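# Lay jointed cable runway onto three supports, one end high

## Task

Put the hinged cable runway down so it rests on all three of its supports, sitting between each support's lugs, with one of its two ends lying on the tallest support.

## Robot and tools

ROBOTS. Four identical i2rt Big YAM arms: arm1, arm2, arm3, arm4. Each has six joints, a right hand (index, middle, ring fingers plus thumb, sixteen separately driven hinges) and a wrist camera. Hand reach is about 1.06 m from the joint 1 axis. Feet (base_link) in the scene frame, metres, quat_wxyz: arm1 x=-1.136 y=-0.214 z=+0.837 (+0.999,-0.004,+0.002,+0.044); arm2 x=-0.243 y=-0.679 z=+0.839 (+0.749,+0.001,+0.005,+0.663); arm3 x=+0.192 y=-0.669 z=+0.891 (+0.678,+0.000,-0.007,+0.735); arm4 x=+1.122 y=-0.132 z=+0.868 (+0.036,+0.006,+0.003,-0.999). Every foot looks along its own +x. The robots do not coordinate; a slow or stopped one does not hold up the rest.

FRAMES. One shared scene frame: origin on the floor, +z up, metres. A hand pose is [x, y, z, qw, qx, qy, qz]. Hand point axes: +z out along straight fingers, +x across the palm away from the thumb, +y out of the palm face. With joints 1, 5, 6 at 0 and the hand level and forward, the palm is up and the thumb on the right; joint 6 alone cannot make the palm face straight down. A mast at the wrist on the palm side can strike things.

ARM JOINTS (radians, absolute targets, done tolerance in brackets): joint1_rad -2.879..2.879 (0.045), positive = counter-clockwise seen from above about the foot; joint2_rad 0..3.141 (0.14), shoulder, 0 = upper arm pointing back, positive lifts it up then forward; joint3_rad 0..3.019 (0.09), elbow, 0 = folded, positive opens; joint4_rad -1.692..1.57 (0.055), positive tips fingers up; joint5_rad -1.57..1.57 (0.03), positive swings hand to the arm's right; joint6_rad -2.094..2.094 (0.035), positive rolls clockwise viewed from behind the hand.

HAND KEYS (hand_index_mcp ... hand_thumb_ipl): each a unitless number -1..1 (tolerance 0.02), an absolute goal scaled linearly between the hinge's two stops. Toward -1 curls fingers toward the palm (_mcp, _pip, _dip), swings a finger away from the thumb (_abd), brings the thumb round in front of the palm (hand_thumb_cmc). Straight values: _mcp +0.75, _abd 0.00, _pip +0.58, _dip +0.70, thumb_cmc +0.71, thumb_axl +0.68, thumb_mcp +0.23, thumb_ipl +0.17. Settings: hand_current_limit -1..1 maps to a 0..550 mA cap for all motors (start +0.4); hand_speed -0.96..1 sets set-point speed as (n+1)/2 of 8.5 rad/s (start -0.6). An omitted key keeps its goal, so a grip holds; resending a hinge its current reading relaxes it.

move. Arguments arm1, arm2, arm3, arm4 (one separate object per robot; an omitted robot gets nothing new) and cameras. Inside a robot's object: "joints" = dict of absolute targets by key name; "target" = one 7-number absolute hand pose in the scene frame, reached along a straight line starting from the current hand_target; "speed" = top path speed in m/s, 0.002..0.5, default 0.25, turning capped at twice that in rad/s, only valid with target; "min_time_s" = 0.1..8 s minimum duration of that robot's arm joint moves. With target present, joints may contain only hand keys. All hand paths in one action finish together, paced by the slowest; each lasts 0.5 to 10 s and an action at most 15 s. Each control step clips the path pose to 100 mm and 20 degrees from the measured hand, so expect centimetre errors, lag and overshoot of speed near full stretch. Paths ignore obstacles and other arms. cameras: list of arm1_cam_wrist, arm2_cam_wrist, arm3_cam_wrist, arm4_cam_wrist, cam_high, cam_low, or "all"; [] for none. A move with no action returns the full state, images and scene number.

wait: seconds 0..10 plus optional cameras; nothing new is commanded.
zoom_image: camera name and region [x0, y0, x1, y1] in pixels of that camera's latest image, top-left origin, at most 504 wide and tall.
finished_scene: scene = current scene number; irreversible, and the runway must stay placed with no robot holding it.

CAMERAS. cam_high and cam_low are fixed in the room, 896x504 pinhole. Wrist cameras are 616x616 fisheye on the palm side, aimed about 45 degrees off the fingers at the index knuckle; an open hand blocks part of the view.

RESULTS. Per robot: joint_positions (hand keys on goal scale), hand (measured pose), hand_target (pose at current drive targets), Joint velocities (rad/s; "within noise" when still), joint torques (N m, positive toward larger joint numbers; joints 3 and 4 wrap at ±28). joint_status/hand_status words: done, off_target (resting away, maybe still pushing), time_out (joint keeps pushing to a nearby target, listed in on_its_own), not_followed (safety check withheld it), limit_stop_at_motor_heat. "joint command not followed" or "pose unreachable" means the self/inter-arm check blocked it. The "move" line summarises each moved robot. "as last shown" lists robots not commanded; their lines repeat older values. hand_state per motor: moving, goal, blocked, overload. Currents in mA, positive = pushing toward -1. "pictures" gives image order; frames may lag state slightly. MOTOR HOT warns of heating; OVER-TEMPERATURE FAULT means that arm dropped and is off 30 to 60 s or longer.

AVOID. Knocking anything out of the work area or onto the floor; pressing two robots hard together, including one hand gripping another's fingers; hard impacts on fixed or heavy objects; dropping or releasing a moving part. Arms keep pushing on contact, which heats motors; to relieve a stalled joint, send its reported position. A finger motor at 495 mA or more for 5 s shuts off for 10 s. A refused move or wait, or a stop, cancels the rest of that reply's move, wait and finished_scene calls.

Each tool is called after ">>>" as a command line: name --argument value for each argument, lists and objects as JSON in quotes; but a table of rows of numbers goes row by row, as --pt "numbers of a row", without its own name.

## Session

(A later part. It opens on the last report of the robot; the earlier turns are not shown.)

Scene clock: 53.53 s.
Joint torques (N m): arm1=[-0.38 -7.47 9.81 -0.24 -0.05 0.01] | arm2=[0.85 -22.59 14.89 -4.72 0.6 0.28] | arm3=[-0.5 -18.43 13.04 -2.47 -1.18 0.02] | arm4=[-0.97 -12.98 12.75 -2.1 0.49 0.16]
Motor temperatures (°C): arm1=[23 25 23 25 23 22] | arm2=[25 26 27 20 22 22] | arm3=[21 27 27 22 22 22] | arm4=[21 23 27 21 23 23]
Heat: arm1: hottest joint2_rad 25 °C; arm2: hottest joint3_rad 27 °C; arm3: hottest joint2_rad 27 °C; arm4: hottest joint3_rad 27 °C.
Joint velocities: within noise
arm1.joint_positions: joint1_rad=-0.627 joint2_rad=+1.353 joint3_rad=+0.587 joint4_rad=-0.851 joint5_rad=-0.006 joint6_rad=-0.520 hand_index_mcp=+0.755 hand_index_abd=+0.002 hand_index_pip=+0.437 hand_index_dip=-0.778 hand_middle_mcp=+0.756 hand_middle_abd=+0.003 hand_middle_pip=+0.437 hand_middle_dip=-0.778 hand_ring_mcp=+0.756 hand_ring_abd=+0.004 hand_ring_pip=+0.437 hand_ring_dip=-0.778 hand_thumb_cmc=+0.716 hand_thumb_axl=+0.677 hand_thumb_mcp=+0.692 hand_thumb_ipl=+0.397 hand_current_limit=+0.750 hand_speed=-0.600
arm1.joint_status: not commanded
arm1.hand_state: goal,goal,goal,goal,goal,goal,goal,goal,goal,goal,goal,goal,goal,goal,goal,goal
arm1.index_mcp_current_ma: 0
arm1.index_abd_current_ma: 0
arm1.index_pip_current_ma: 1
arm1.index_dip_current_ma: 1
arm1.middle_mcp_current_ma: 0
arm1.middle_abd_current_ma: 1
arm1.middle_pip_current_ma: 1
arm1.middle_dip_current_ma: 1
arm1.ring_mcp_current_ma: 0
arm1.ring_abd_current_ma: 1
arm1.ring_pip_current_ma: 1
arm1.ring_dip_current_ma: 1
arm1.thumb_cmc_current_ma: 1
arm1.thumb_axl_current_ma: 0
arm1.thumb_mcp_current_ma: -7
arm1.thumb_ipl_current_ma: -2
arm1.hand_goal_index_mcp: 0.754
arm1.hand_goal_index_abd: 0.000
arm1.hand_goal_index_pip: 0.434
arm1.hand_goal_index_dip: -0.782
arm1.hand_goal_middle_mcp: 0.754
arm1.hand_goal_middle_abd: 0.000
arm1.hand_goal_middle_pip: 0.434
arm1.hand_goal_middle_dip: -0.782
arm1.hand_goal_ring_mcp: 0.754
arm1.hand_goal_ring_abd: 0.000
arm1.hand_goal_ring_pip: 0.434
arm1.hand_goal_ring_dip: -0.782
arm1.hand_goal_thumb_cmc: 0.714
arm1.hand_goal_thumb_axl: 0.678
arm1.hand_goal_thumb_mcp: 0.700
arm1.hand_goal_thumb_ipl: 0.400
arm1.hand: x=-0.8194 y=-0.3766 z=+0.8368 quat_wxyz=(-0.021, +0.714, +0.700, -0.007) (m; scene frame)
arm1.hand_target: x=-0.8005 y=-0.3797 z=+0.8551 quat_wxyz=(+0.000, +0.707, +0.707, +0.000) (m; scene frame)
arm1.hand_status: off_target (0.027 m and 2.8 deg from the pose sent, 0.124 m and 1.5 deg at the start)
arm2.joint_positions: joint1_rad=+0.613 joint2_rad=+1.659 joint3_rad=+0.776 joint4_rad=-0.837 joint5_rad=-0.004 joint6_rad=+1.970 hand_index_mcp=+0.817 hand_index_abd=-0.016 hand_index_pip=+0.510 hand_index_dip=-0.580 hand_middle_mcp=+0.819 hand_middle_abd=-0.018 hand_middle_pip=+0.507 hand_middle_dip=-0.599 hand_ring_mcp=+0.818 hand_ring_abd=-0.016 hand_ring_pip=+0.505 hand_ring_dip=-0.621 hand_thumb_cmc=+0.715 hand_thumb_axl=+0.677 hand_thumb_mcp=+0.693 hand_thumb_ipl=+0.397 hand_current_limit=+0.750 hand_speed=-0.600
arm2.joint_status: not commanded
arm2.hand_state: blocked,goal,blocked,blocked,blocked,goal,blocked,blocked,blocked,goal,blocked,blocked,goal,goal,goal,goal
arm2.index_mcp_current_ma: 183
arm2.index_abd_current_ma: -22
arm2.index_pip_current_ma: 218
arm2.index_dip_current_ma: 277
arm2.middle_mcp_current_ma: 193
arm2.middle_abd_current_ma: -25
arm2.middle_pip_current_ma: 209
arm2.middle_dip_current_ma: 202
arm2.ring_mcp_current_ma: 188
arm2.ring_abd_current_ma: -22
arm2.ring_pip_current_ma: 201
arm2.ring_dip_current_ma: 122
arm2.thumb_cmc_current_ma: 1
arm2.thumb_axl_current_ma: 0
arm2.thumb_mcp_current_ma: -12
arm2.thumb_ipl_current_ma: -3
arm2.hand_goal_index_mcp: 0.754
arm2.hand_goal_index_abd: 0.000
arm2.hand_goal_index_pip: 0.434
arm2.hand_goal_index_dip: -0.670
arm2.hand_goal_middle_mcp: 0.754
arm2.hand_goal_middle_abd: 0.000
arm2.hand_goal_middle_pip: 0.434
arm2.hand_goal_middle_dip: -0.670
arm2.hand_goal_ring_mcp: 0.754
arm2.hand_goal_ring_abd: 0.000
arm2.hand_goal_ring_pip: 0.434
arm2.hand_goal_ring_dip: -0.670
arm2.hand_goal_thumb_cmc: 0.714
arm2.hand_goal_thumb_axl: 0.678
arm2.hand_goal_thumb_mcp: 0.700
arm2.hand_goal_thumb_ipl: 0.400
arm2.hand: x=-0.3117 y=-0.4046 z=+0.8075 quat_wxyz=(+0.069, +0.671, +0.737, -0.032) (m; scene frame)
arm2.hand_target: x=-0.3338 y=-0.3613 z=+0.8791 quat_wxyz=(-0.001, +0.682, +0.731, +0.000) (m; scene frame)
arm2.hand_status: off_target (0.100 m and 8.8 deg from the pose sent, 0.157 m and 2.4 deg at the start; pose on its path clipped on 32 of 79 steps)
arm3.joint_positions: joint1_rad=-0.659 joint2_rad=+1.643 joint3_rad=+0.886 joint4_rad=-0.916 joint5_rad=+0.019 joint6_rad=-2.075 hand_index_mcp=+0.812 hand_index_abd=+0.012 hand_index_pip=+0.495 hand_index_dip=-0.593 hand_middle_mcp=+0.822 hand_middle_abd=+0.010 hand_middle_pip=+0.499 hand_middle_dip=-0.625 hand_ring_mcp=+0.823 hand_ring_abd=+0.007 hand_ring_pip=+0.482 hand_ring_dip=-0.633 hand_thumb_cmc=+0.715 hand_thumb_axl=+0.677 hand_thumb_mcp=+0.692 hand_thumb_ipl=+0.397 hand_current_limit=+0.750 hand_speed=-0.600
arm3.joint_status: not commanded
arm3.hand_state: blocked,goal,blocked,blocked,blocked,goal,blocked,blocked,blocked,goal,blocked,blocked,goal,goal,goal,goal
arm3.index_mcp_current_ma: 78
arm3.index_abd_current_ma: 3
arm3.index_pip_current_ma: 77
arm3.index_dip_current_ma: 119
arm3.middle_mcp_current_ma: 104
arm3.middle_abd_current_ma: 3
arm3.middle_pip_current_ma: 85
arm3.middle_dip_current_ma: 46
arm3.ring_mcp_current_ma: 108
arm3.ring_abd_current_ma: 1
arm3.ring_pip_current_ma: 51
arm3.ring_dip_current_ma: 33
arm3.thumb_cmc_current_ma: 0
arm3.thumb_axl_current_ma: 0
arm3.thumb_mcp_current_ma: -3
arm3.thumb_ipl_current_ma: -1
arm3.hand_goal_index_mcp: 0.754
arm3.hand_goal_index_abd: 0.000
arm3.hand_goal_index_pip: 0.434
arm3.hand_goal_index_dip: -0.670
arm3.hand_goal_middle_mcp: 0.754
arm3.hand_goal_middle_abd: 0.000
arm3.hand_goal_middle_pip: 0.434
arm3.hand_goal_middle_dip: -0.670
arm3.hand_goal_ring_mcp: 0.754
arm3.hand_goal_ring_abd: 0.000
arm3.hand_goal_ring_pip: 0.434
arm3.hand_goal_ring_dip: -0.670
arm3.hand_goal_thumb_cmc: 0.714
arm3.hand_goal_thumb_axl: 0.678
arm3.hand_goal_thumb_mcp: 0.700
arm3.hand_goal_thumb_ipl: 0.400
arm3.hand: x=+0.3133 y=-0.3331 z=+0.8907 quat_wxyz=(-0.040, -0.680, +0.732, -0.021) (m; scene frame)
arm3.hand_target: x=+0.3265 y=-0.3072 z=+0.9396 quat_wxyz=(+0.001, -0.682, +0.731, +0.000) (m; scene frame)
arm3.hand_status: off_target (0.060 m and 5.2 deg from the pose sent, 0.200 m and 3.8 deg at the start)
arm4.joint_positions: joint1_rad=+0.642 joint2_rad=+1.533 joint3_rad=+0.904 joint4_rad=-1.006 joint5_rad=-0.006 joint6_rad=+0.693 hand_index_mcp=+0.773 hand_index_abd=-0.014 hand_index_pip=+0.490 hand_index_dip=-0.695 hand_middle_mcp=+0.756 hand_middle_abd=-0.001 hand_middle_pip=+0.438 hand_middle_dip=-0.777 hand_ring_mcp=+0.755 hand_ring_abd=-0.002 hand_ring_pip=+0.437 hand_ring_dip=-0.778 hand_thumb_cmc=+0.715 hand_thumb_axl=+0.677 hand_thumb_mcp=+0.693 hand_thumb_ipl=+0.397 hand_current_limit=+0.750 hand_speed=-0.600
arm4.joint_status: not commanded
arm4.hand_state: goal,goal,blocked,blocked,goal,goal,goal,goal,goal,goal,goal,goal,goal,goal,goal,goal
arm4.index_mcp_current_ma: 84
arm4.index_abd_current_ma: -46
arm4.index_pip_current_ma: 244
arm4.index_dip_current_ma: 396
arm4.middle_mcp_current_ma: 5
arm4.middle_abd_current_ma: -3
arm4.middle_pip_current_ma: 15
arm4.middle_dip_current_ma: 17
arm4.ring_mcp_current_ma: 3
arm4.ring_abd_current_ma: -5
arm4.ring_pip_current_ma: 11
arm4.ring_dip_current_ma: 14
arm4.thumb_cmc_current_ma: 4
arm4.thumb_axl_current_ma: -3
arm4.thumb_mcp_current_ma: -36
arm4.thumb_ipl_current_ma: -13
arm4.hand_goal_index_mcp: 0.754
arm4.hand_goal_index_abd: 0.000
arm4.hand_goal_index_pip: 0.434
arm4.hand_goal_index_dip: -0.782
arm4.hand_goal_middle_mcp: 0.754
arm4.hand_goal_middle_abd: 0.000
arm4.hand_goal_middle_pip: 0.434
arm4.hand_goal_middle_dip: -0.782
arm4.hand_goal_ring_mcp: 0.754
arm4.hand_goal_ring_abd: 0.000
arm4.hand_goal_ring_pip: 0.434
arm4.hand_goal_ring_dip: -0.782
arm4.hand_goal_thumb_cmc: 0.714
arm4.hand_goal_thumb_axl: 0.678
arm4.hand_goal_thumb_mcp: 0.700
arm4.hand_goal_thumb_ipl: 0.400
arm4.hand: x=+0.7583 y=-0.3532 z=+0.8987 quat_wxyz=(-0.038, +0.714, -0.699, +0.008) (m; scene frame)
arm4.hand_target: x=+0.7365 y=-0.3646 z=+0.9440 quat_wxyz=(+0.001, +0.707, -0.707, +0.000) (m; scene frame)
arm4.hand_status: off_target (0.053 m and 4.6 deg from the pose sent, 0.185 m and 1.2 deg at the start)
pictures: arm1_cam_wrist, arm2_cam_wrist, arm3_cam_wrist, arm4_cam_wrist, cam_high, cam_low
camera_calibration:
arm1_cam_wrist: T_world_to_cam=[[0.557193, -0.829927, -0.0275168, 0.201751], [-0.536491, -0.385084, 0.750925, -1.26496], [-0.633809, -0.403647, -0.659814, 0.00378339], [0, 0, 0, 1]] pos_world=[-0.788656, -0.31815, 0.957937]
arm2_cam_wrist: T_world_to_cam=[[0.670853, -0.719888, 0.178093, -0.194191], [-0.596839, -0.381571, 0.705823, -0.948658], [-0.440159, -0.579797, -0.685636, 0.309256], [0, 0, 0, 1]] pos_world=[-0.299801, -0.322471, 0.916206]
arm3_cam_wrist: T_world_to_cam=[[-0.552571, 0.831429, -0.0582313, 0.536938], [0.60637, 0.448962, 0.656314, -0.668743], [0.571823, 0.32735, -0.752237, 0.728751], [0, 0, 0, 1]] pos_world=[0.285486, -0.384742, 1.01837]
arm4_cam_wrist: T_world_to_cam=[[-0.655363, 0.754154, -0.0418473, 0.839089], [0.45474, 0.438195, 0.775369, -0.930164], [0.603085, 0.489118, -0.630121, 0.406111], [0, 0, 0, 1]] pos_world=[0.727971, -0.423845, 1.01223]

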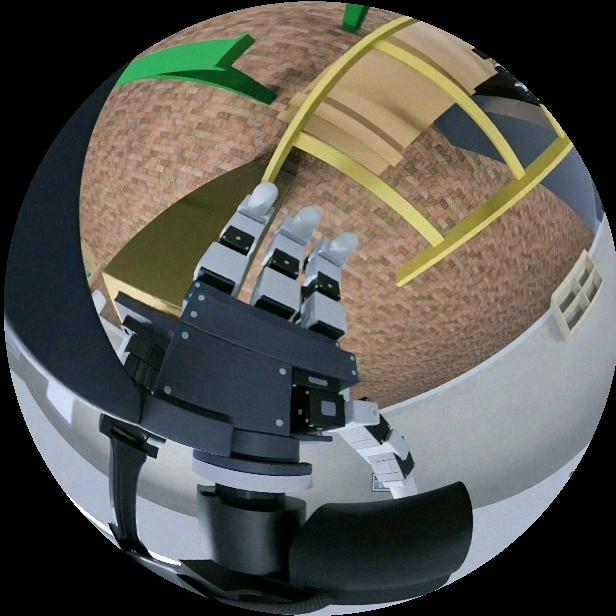

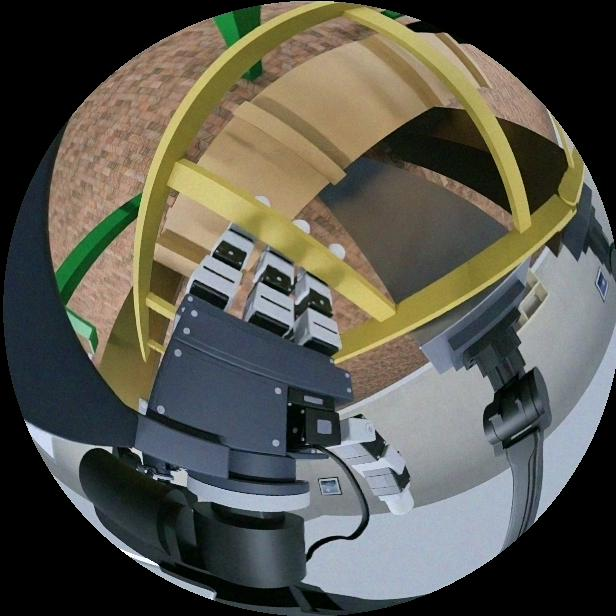

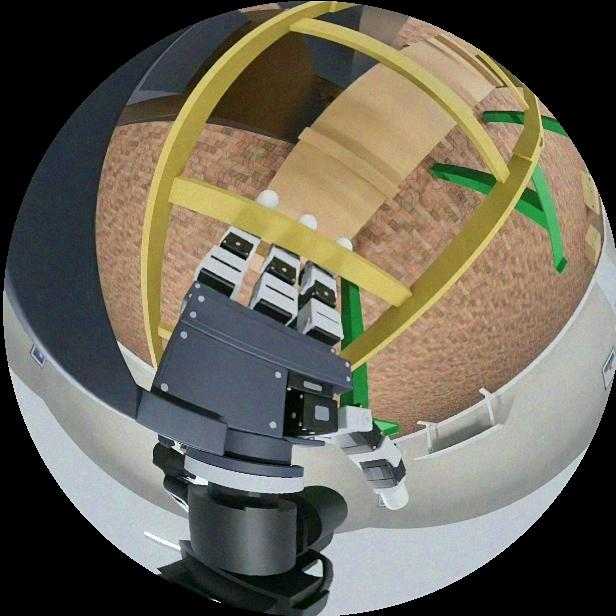

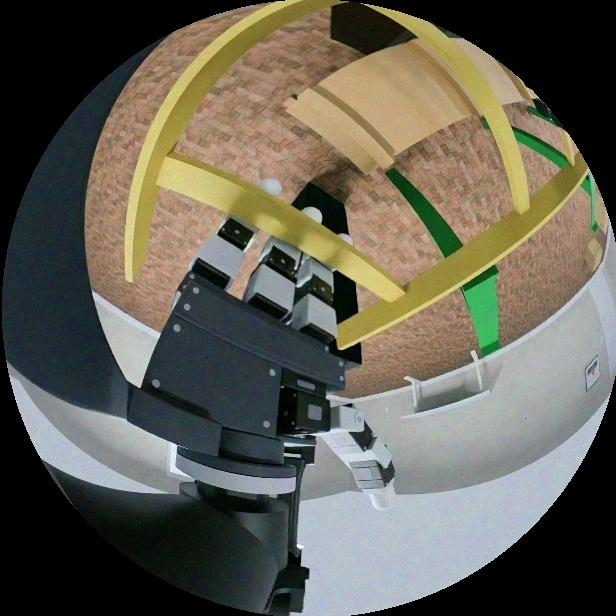

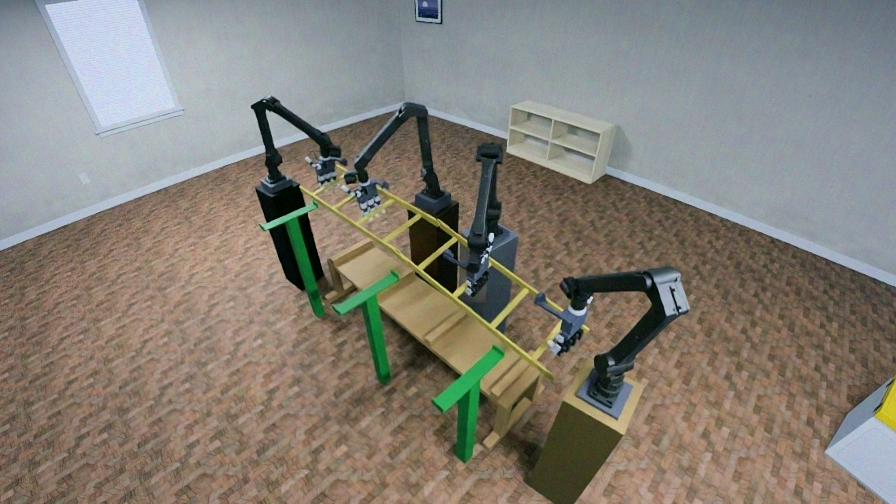

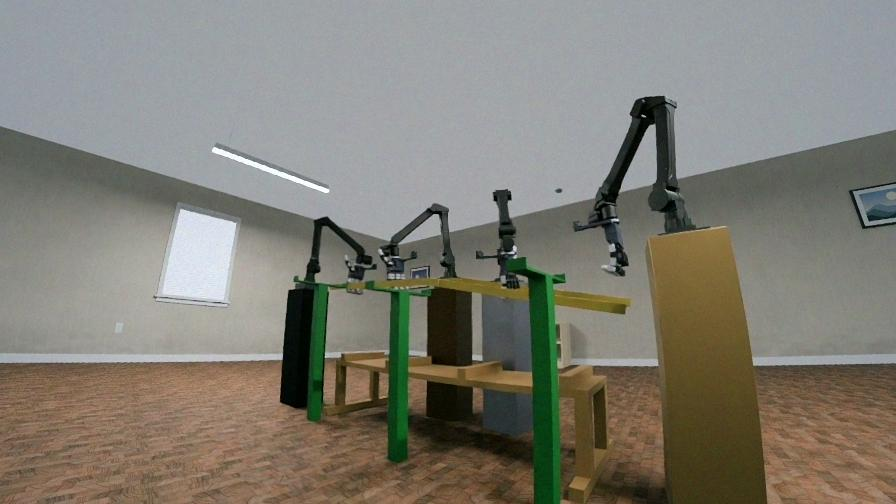

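>>> move --arm1 '{"target":[-0.810,-0.400,0.790,0,0.7071,0.7071,0],"speed":0.1,"joints":{"hand_index_dip":0.70,"hand_middle_dip":0.70,"hand_ring_dip":0.70,"hand_index_pip":0.58,"hand_middle_pip":0.58,"hand_ring_pip":0.58}}' --cameras '["arm1_cam_wrist"]'

Scene clock: 56.07 s.
Joint torques (N m): arm1=[-2.84 -6.3 5.52 0.65 -0.01 -0.13] | arm2=[0.79 -22.59 14.86 -4.74 0.6 0.27] | arm3=[-0.56 -18.43 13.04 -2.45 -1.17 0.02] | arm4=[-1.26 -13.16 12.71 -1.92 0.48 0.17]
Motor temperatures (°C): arm1=[23 25 23 25 23 22] | arm2=[25 26 28 20 22 22] | arm3=[21 27 27 22 22 22] | arm4=[21 24 27 21 23 23]
Heat: arm1: hottest joint2_rad 25 °C; arm2: hottest joint3_rad 28 °C; arm3: hottest joint2_rad 27 °C; arm4: hottest joint3_rad 27 °C.
move: arm1 done
Joint velocities: within noise
arm1.joint_positions: joint1_rad=-0.669 joint2_rad=+1.511 joint3_rad=+0.564 joint4_rad=-0.627 joint5_rad=-0.006 joint6_rad=-0.581 hand_index_mcp=+0.755 hand_index_abd=+0.002 hand_index_pip=+0.577 hand_index_dip=+0.697 hand_middle_mcp=+0.755 hand_middle_abd=+0.003 hand_middle_pip=+0.577 hand_middle_dip=+0.697 hand_ring_mcp=+0.755 hand_ring_abd=+0.004 hand_ring_pip=+0.577 hand_ring_dip=+0.697 hand_thumb_cmc=+0.716 hand_thumb_axl=+0.677 hand_thumb_mcp=+0.692 hand_thumb_ipl=+0.397 hand_current_limit=+0.750 hand_speed=-0.600
arm1.joint_status: all done
arm1.hand_state: goal,goal,goal,goal,goal,goal,goal,goal,goal,goal,goal,goal,goal,goal,goal,goal
arm1.index_mcp_current_ma: 0
arm1.index_abd_current_ma: 0
arm1.index_pip_current_ma: -1
arm1.index_dip_current_ma: -1
arm1.middle_mcp_current_ma: 0
arm1.middle_abd_current_ma: 1
arm1.middle_pip_current_ma: -1
arm1.middle_dip_current_ma: -1
arm1.ring_mcp_current_ma: 0
arm1.ring_abd_current_ma: 1
arm1.ring_pip_current_ma: -1
arm1.ring_dip_current_ma: -1
arm1.thumb_cmc_current_ma: 1
arm1.thumb_axl_current_ma: 0
arm1.thumb_mcp_current_ma: -7
arm1.thumb_ipl_current_ma: -2
arm1.hand_goal_index_mcp: 0.754
arm1.hand_goal_index_abd: 0.000
arm1.hand_goal_index_pip: 0.580
arm1.hand_goal_index_dip: 0.700
arm1.hand_goal_middle_mcp: 0.754
arm1.hand_goal_middle_abd: 0.000
arm1.hand_goal_middle_pip: 0.580
arm1.hand_goal_middle_dip: 0.700
arm1.hand_goal_ring_mcp: 0.754
arm1.hand_goal_ring_abd: 0.000
arm1.hand_goal_ring_pip: 0.580
arm1.hand_goal_ring_dip: 0.700
arm1.hand_goal_thumb_cmc: 0.714
arm1.hand_goal_thumb_axl: 0.678
arm1.hand_goal_thumb_mcp: 0.700
arm1.hand_goal_thumb_ipl: 0.400
arm1.hand: x=-0.8093 y=-0.3955 z=+0.7927 quat_wxyz=(+0.000, +0.707, +0.707, -0.001) (m; scene frame)
arm1.hand_target: x=-0.8101 y=-0.3999 z=+0.7901 quat_wxyz=(+0.000, +0.707, +0.707, +0.000) (m; scene frame)
arm1.hand_status: done (0.005 m and 0.2 deg from the pose sent, 0.053 m and 2.8 deg at the start)
arm2, arm3, arm4: as last shown
pictures: arm1_cam_wrist
camera_calibration:
arm1_cam_wrist: T_world_to_cam=[[0.573501, -0.819135, 0.0107417, 0.166332], [-0.556621, -0.380019, 0.738755, -1.23825], [-0.601058, -0.429655, -0.673888, 0.00078722], [0, 0, 0, 1]] pos_world=[-0.784151, -0.33397, 0.913504]

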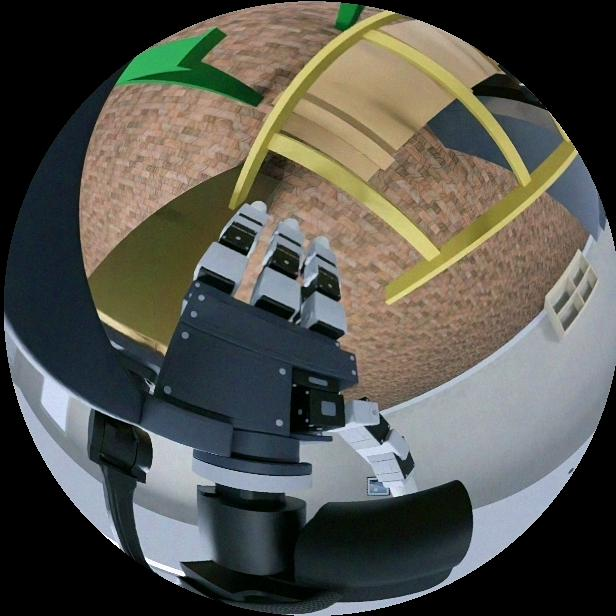

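>>> move --cameras '["cam_high","cam_low","arm1_cam_wrist"]'

>>> zoom_image --camera "cam_high" --region '[400, 230, 660, 450]'

>>> zoom_image --camera "arm1_cam_wrist" --region '[200, 0, 600, 330]'

Scene clock: 57.17 s.
Joint torques (N m): arm1=[-2.84 -6.3 5.5 0.64 -0.01 -0.11] | arm2=[0.85 -22.59 14.87 -4.7 0.6 0.28] | arm3=[-0.5 -18.49 13.04 -2.47 -1.17 0.02] | arm4=[-1.26 -12.92 12.75 -1.92 0.49 0.18]
Motor temperatures (°C): arm1=[23 25 23 25 23 22] | arm2=[25 26 28 21 22 22] | arm3=[21 27 28 22 22 22] | arm4=[21 24 28 21 23 23]
Heat: arm1: hottest joint2_rad 25 °C; arm2: hottest joint3_rad 28 °C; arm3: hottest joint3_rad 28 °C; arm4: hottest joint3_rad 28 °C.
Joint velocities: within noise
arm1.joint_positions: joint1_rad=-0.669 joint2_rad=+1.511 joint3_rad=+0.564 joint4_rad=-0.627 joint5_rad=-0.006 joint6_rad=-0.581 hand_index_mcp=+0.755 hand_index_abd=+0.002 hand_index_pip=+0.577 hand_index_dip=+0.697 hand_middle_mcp=+0.755 hand_middle_abd=+0.003 hand_middle_pip=+0.577 hand_middle_dip=+0.697 hand_ring_mcp=+0.755 hand_ring_abd=+0.004 hand_ring_pip=+0.577 hand_ring_dip=+0.697 hand_thumb_cmc=+0.716 hand_thumb_axl=+0.677 hand_thumb_mcp=+0.692 hand_thumb_ipl=+0.397 hand_current_limit=+0.750 hand_speed=-0.600
arm1.joint_status: all done
arm1.hand_state: goal,goal,goal,goal,goal,goal,goal,goal,goal,goal,goal,goal,goal,goal,goal,goal
arm1.index_mcp_current_ma: 0
arm1.index_abd_current_ma: 0
arm1.index_pip_current_ma: -1
arm1.index_dip_current_ma: -1
arm1.middle_mcp_current_ma: 0
arm1.middle_abd_current_ma: 1
arm1.middle_pip_current_ma: -1
arm1.middle_dip_current_ma: -1
arm1.ring_mcp_current_ma: 0
arm1.ring_abd_current_ma: 1
arm1.ring_pip_current_ma: -1
arm1.ring_dip_current_ma: -1
arm1.thumb_cmc_current_ma: 1
arm1.thumb_axl_current_ma: 0
arm1.thumb_mcp_current_ma: -7
arm1.thumb_ipl_current_ma: -2
arm1.hand_goal_index_mcp: 0.754
arm1.hand_goal_index_abd: 0.000
arm1.hand_goal_index_pip: 0.580
arm1.hand_goal_index_dip: 0.700
arm1.hand_goal_middle_mcp: 0.754
arm1.hand_goal_middle_abd: 0.000
arm1.hand_goal_middle_pip: 0.580
arm1.hand_goal_middle_dip: 0.700
arm1.hand_goal_ring_mcp: 0.754
arm1.hand_goal_ring_abd: 0.000
arm1.hand_goal_ring_pip: 0.580
arm1.hand_goal_ring_dip: 0.700
arm1.hand_goal_thumb_cmc: 0.714
arm1.hand_goal_thumb_axl: 0.678
arm1.hand_goal_thumb_mcp: 0.700
arm1.hand_goal_thumb_ipl: 0.400
arm1.hand: x=-0.8093 y=-0.3955 z=+0.7927 quat_wxyz=(+0.000, +0.707, +0.707, -0.001) (m; scene frame)
arm1.hand_target: x=-0.8101 y=-0.3999 z=+0.7901 quat_wxyz=(+0.000, +0.707, +0.707, +0.000) (m; scene frame)
arm1.hand_status: done (0.005 m and 0.2 deg from the pose sent, 0.053 m and 2.8 deg at the start)
arm2.joint_positions: joint1_rad=+0.613 joint2_rad=+1.659 joint3_rad=+0.776 joint4_rad=-0.837 joint5_rad=-0.004 joint6_rad=+1.970 hand_index_mcp=+0.817 hand_index_abd=-0.016 hand_index_pip=+0.510 hand_index_dip=-0.580 hand_middle_mcp=+0.819 hand_middle_abd=-0.018 hand_middle_pip=+0.507 hand_middle_dip=-0.599 hand_ring_mcp=+0.818 hand_ring_abd=-0.016 hand_ring_pip=+0.505 hand_ring_dip=-0.621 hand_thumb_cmc=+0.715 hand_thumb_axl=+0.677 hand_thumb_mcp=+0.693 hand_thumb_ipl=+0.397 hand_current_limit=+0.750 hand_speed=-0.600
arm2.joint_status: not commanded
arm2.hand_state: blocked,goal,blocked,blocked,blocked,goal,blocked,blocked,blocked,goal,blocked,blocked,goal,goal,goal,goal
arm2.index_mcp_current_ma: 183
arm2.index_abd_current_ma: -22
arm2.index_pip_current_ma: 218
arm2.index_dip_current_ma: 277
arm2.middle_mcp_current_ma: 193
arm2.middle_abd_current_ma: -25
arm2.middle_pip_current_ma: 209
arm2.middle_dip_current_ma: 202
arm2.ring_mcp_current_ma: 188
arm2.ring_abd_current_ma: -22
arm2.ring_pip_current_ma: 201
arm2.ring_dip_current_ma: 122
arm2.thumb_cmc_current_ma: 1
arm2.thumb_axl_current_ma: 0
arm2.thumb_mcp_current_ma: -12
arm2.thumb_ipl_current_ma: -3
arm2.hand_goal_index_mcp: 0.754
arm2.hand_goal_index_abd: 0.000
arm2.hand_goal_index_pip: 0.434
arm2.hand_goal_index_dip: -0.670
arm2.hand_goal_middle_mcp: 0.754
arm2.hand_goal_middle_abd: 0.000
arm2.hand_goal_middle_pip: 0.434
arm2.hand_goal_middle_dip: -0.670
arm2.hand_goal_ring_mcp: 0.754
arm2.hand_goal_ring_abd: 0.000
arm2.hand_goal_ring_pip: 0.434
arm2.hand_goal_ring_dip: -0.670
arm2.hand_goal_thumb_cmc: 0.714
arm2.hand_goal_thumb_axl: 0.678
arm2.hand_goal_thumb_mcp: 0.700
arm2.hand_goal_thumb_ipl: 0.400
arm2.hand: x=-0.3117 y=-0.4046 z=+0.8075 quat_wxyz=(+0.069, +0.671, +0.737, -0.032) (m; scene frame)
arm2.hand_target: x=-0.3338 y=-0.3613 z=+0.8791 quat_wxyz=(-0.001, +0.682, +0.731, +0.000) (m; scene frame)
arm2.hand_status: not commanded
arm3.joint_positions: joint1_rad=-0.659 joint2_rad=+1.643 joint3_rad=+0.886 joint4_rad=-0.916 joint5_rad=+0.019 joint6_rad=-2.075 hand_index_mcp=+0.812 hand_index_abd=+0.012 hand_index_pip=+0.495 hand_index_dip=-0.593 hand_middle_mcp=+0.822 hand_middle_abd=+0.010 hand_middle_pip=+0.499 hand_middle_dip=-0.625 hand_ring_mcp=+0.823 hand_ring_abd=+0.007 hand_ring_pip=+0.482 hand_ring_dip=-0.633 hand_thumb_cmc=+0.715 hand_thumb_axl=+0.677 hand_thumb_mcp=+0.692 hand_thumb_ipl=+0.397 hand_current_limit=+0.750 hand_speed=-0.600
arm3.joint_status: not commanded
arm3.hand_state: blocked,goal,blocked,blocked,blocked,goal,blocked,blocked,blocked,goal,blocked,blocked,goal,goal,goal,goal
arm3.index_mcp_current_ma: 78
arm3.index_abd_current_ma: 3
arm3.index_pip_current_ma: 77
arm3.index_dip_current_ma: 119
arm3.middle_mcp_current_ma: 104
arm3.middle_abd_current_ma: 3
arm3.middle_pip_current_ma: 85
arm3.middle_dip_current_ma: 46
arm3.ring_mcp_current_ma: 108
arm3.ring_abd_current_ma: 1
arm3.ring_pip_current_ma: 51
arm3.ring_dip_current_ma: 33
arm3.thumb_cmc_current_ma: 0
arm3.thumb_axl_current_ma: 0
arm3.thumb_mcp_current_ma: -3
arm3.thumb_ipl_current_ma: -1
arm3.hand_goal_index_mcp: 0.754
arm3.hand_goal_index_abd: 0.000
arm3.hand_goal_index_pip: 0.434
arm3.hand_goal_index_dip: -0.670
arm3.hand_goal_middle_mcp: 0.754
arm3.hand_goal_middle_abd: 0.000
arm3.hand_goal_middle_pip: 0.434
arm3.hand_goal_middle_dip: -0.670
arm3.hand_goal_ring_mcp: 0.754
arm3.hand_goal_ring_abd: 0.000
arm3.hand_goal_ring_pip: 0.434
arm3.hand_goal_ring_dip: -0.670
arm3.hand_goal_thumb_cmc: 0.714
arm3.hand_goal_thumb_axl: 0.678
arm3.hand_goal_thumb_mcp: 0.700
arm3.hand_goal_thumb_ipl: 0.400
arm3.hand: x=+0.3133 y=-0.3331 z=+0.8907 quat_wxyz=(-0.040, -0.680, +0.732, -0.021) (m; scene frame)
arm3.hand_target: x=+0.3265 y=-0.3072 z=+0.9396 quat_wxyz=(+0.001, -0.682, +0.731, +0.000) (m; scene frame)
arm3.hand_status: not commanded
arm4.joint_positions: joint1_rad=+0.642 joint2_rad=+1.533 joint3_rad=+0.904 joint4_rad=-1.006 joint5_rad=-0.006 joint6_rad=+0.693 hand_index_mcp=+0.773 hand_index_abd=-0.014 hand_index_pip=+0.490 hand_index_dip=-0.695 hand_middle_mcp=+0.756 hand_middle_abd=-0.001 hand_middle_pip=+0.438 hand_middle_dip=-0.777 hand_ring_mcp=+0.755 hand_ring_abd=-0.002 hand_ring_pip=+0.437 hand_ring_dip=-0.778 hand_thumb_cmc=+0.715 hand_thumb_axl=+0.677 hand_thumb_mcp=+0.693 hand_thumb_ipl=+0.397 hand_current_limit=+0.750 hand_speed=-0.600
arm4.joint_status: not commanded
arm4.hand_state: goal,goal,blocked,blocked,goal,goal,goal,goal,goal,goal,goal,goal,goal,goal,goal,goal
arm4.index_mcp_current_ma: 84
arm4.index_abd_current_ma: -46
arm4.index_pip_current_ma: 244
arm4.index_dip_current_ma: 396
arm4.middle_mcp_current_ma: 5
arm4.middle_abd_current_ma: -3
arm4.middle_pip_current_ma: 15
arm4.middle_dip_current_ma: 17
arm4.ring_mcp_current_ma: 3
arm4.ring_abd_current_ma: -5
arm4.ring_pip_current_ma: 11
arm4.ring_dip_current_ma: 14
arm4.thumb_cmc_current_ma: 4
arm4.thumb_axl_current_ma: -3
arm4.thumb_mcp_current_ma: -36
arm4.thumb_ipl_current_ma: -13
arm4.hand_goal_index_mcp: 0.754
arm4.hand_goal_index_abd: 0.000
arm4.hand_goal_index_pip: 0.434
arm4.hand_goal_index_dip: -0.782
arm4.hand_goal_middle_mcp: 0.754
arm4.hand_goal_middle_abd: 0.000
arm4.hand_goal_middle_pip: 0.434
arm4.hand_goal_middle_dip: -0.782
arm4.hand_goal_ring_mcp: 0.754
arm4.hand_goal_ring_abd: 0.000
arm4.hand_goal_ring_pip: 0.434
arm4.hand_goal_ring_dip: -0.782
arm4.hand_goal_thumb_cmc: 0.714
arm4.hand_goal_thumb_axl: 0.678
arm4.hand_goal_thumb_mcp: 0.700
arm4.hand_goal_thumb_ipl: 0.400
arm4.hand: x=+0.7583 y=-0.3532 z=+0.8987 quat_wxyz=(-0.038, +0.714, -0.699, +0.008) (m; scene frame)
arm4.hand_target: x=+0.7365 y=-0.3646 z=+0.9440 quat_wxyz=(+0.001, +0.707, -0.707, +0.000) (m; scene frame)
arm4.hand_status: not commanded
pictures: arm1_cam_wrist, cam_high, cam_low
camera_calibration:
arm1_cam_wrist: T_world_to_cam=[[0.573501, -0.819135, 0.0107417, 0.166332], [-0.556621, -0.380019, 0.738755, -1.23825], [-0.601058, -0.429655, -0.673888, 0.00078722], [0, 0, 0, 1]] pos_world=[-0.784151, -0.33397, 0.913504]

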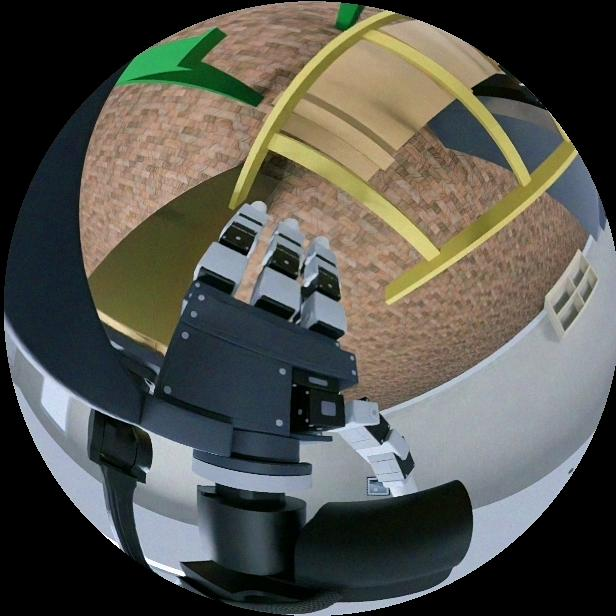

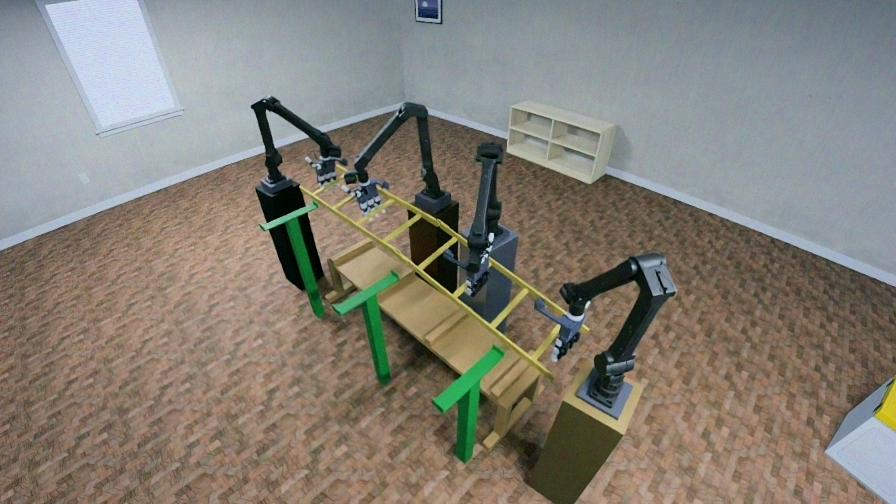

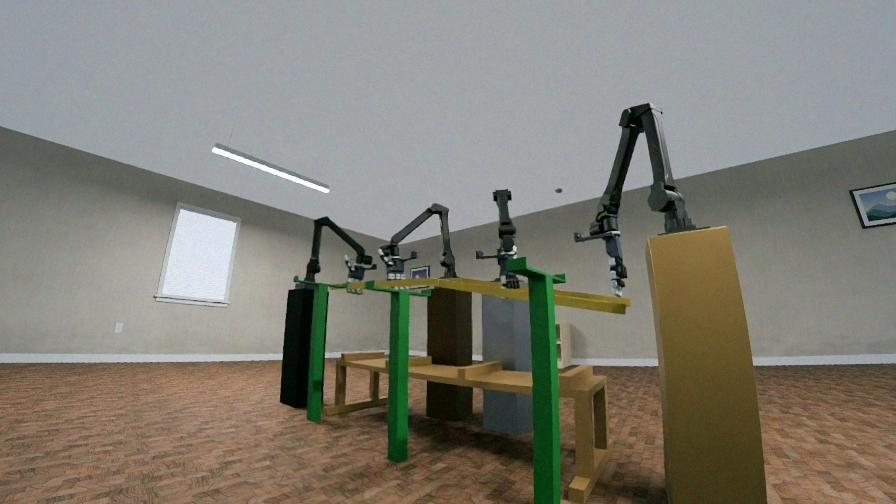

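Scaled by 1.938 from the camera's 896x504 image, which has a finer 1280x720 frame.

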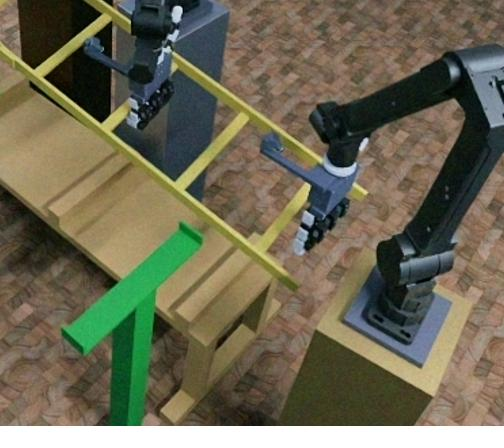

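Scaled by 1.260 from the camera's 616x616 image, which has a finer 880x880 frame.

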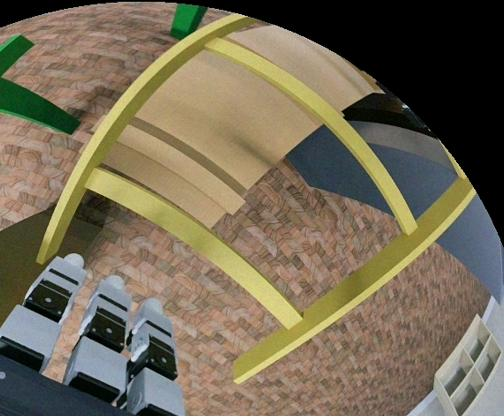

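>>> move --arm1 '{"target":[-0.785,-0.440,0.710,0,0.6691,0.7431,0],"speed":0.12}' --cameras '["arm1_cam_wrist"]'

Scene clock: 59.80 s.
Joint torques (N m): arm1=[-2.78 -9.11 5.52 0.59 0 -0.08] | arm2=[0.73 -22.65 14.89 -4.72 0.61 0.28] | arm3=[-0.56 -18.43 13.04 -2.48 -1.18 0.02] | arm4=[-0.67 -12.81 12.67 -1.96 0.48 0.16]
Motor temperatures (°C): arm1=[23 25 23 25 23 22] | arm2=[25 27 28 21 22 22] | arm3=[21 27 28 22 22 22] | arm4=[21 24 28 21 23 23]
Heat: arm1: hottest joint2_rad 25 °C; arm2: hottest joint3_rad 28 °C; arm3: hottest joint3_rad 28 °C; arm4: hottest joint3_rad 28 °C.
move: arm1 off_target
Joint velocities: within noise
arm1.joint_positions: joint1_rad=-0.749 joint2_rad=+1.849 joint3_rad=+0.652 joint4_rad=-0.399 joint5_rad=-0.006 joint6_rad=-0.765 hand_index_mcp=+0.755 hand_index_abd=+0.002 hand_index_pip=+0.577 hand_index_dip=+0.697 hand_middle_mcp=+0.755 hand_middle_abd=+0.003 hand_middle_pip=+0.577 hand_middle_dip=+0.697 hand_ring_mcp=+0.755 hand_ring_abd=+0.004 hand_ring_pip=+0.577 hand_ring_dip=+0.697 hand_thumb_cmc=+0.716 hand_thumb_axl=+0.677 hand_thumb_mcp=+0.692 hand_thumb_ipl=+0.397 hand_current_limit=+0.750 hand_speed=-0.600
arm1.joint_status: not commanded
arm1.hand_state: goal,goal,goal,goal,goal,goal,goal,goal,goal,goal,goal,goal,goal,goal,goal,goal
arm1.index_mcp_current_ma: 0
arm1.index_abd_current_ma: 0
arm1.index_pip_current_ma: -1
arm1.index_dip_current_ma: -1
arm1.middle_mcp_current_ma: 0
arm1.middle_abd_current_ma: 1
arm1.middle_pip_current_ma: -1
arm1.middle_dip_current_ma: -1
arm1.ring_mcp_current_ma: 0
arm1.ring_abd_current_ma: 1
arm1.ring_pip_current_ma: -1
arm1.ring_dip_current_ma: -1
arm1.thumb_cmc_current_ma: 1
arm1.thumb_axl_current_ma: 0
arm1.thumb_mcp_current_ma: -7
arm1.thumb_ipl_current_ma: -2
arm1.hand_goal_index_mcp: 0.754
arm1.hand_goal_index_abd: 0.000
arm1.hand_goal_index_pip: 0.580
arm1.hand_goal_index_dip: 0.700
arm1.hand_goal_middle_mcp: 0.754
arm1.hand_goal_middle_abd: 0.000
arm1.hand_goal_middle_pip: 0.580
arm1.hand_goal_middle_dip: 0.700
arm1.hand_goal_ring_mcp: 0.754
arm1.hand_goal_ring_abd: 0.000
arm1.hand_goal_ring_pip: 0.580
arm1.hand_goal_ring_dip: 0.700
arm1.hand_goal_thumb_cmc: 0.714
arm1.hand_goal_thumb_axl: 0.678
arm1.hand_goal_thumb_mcp: 0.700
arm1.hand_goal_thumb_ipl: 0.400
arm1.hand: x=-0.7933 y=-0.4277 z=+0.7092 quat_wxyz=(-0.011, +0.670, +0.742, -0.002) (m; scene frame)
arm1.hand_target: x=-0.7854 y=-0.4399 z=+0.7103 quat_wxyz=(+0.000, +0.669, +0.743, +0.000) (m; scene frame)
arm1.hand_status: off_target (0.015 m and 1.3 deg from the pose sent, 0.097 m and 6.0 deg at the start)
arm2, arm3, arm4: as last shown
pictures: arm1_cam_wrist
camera_calibration:
arm1_cam_wrist: T_world_to_cam=[[0.655159, -0.755419, -0.0104233, 0.238745], [-0.501948, -0.445558, 0.7413, -1.16641], [-0.564637, -0.480438, -0.671093, -0.054589], [0, 0, 0, 1]] pos_world=[-0.772718, -0.365578, 0.830516]

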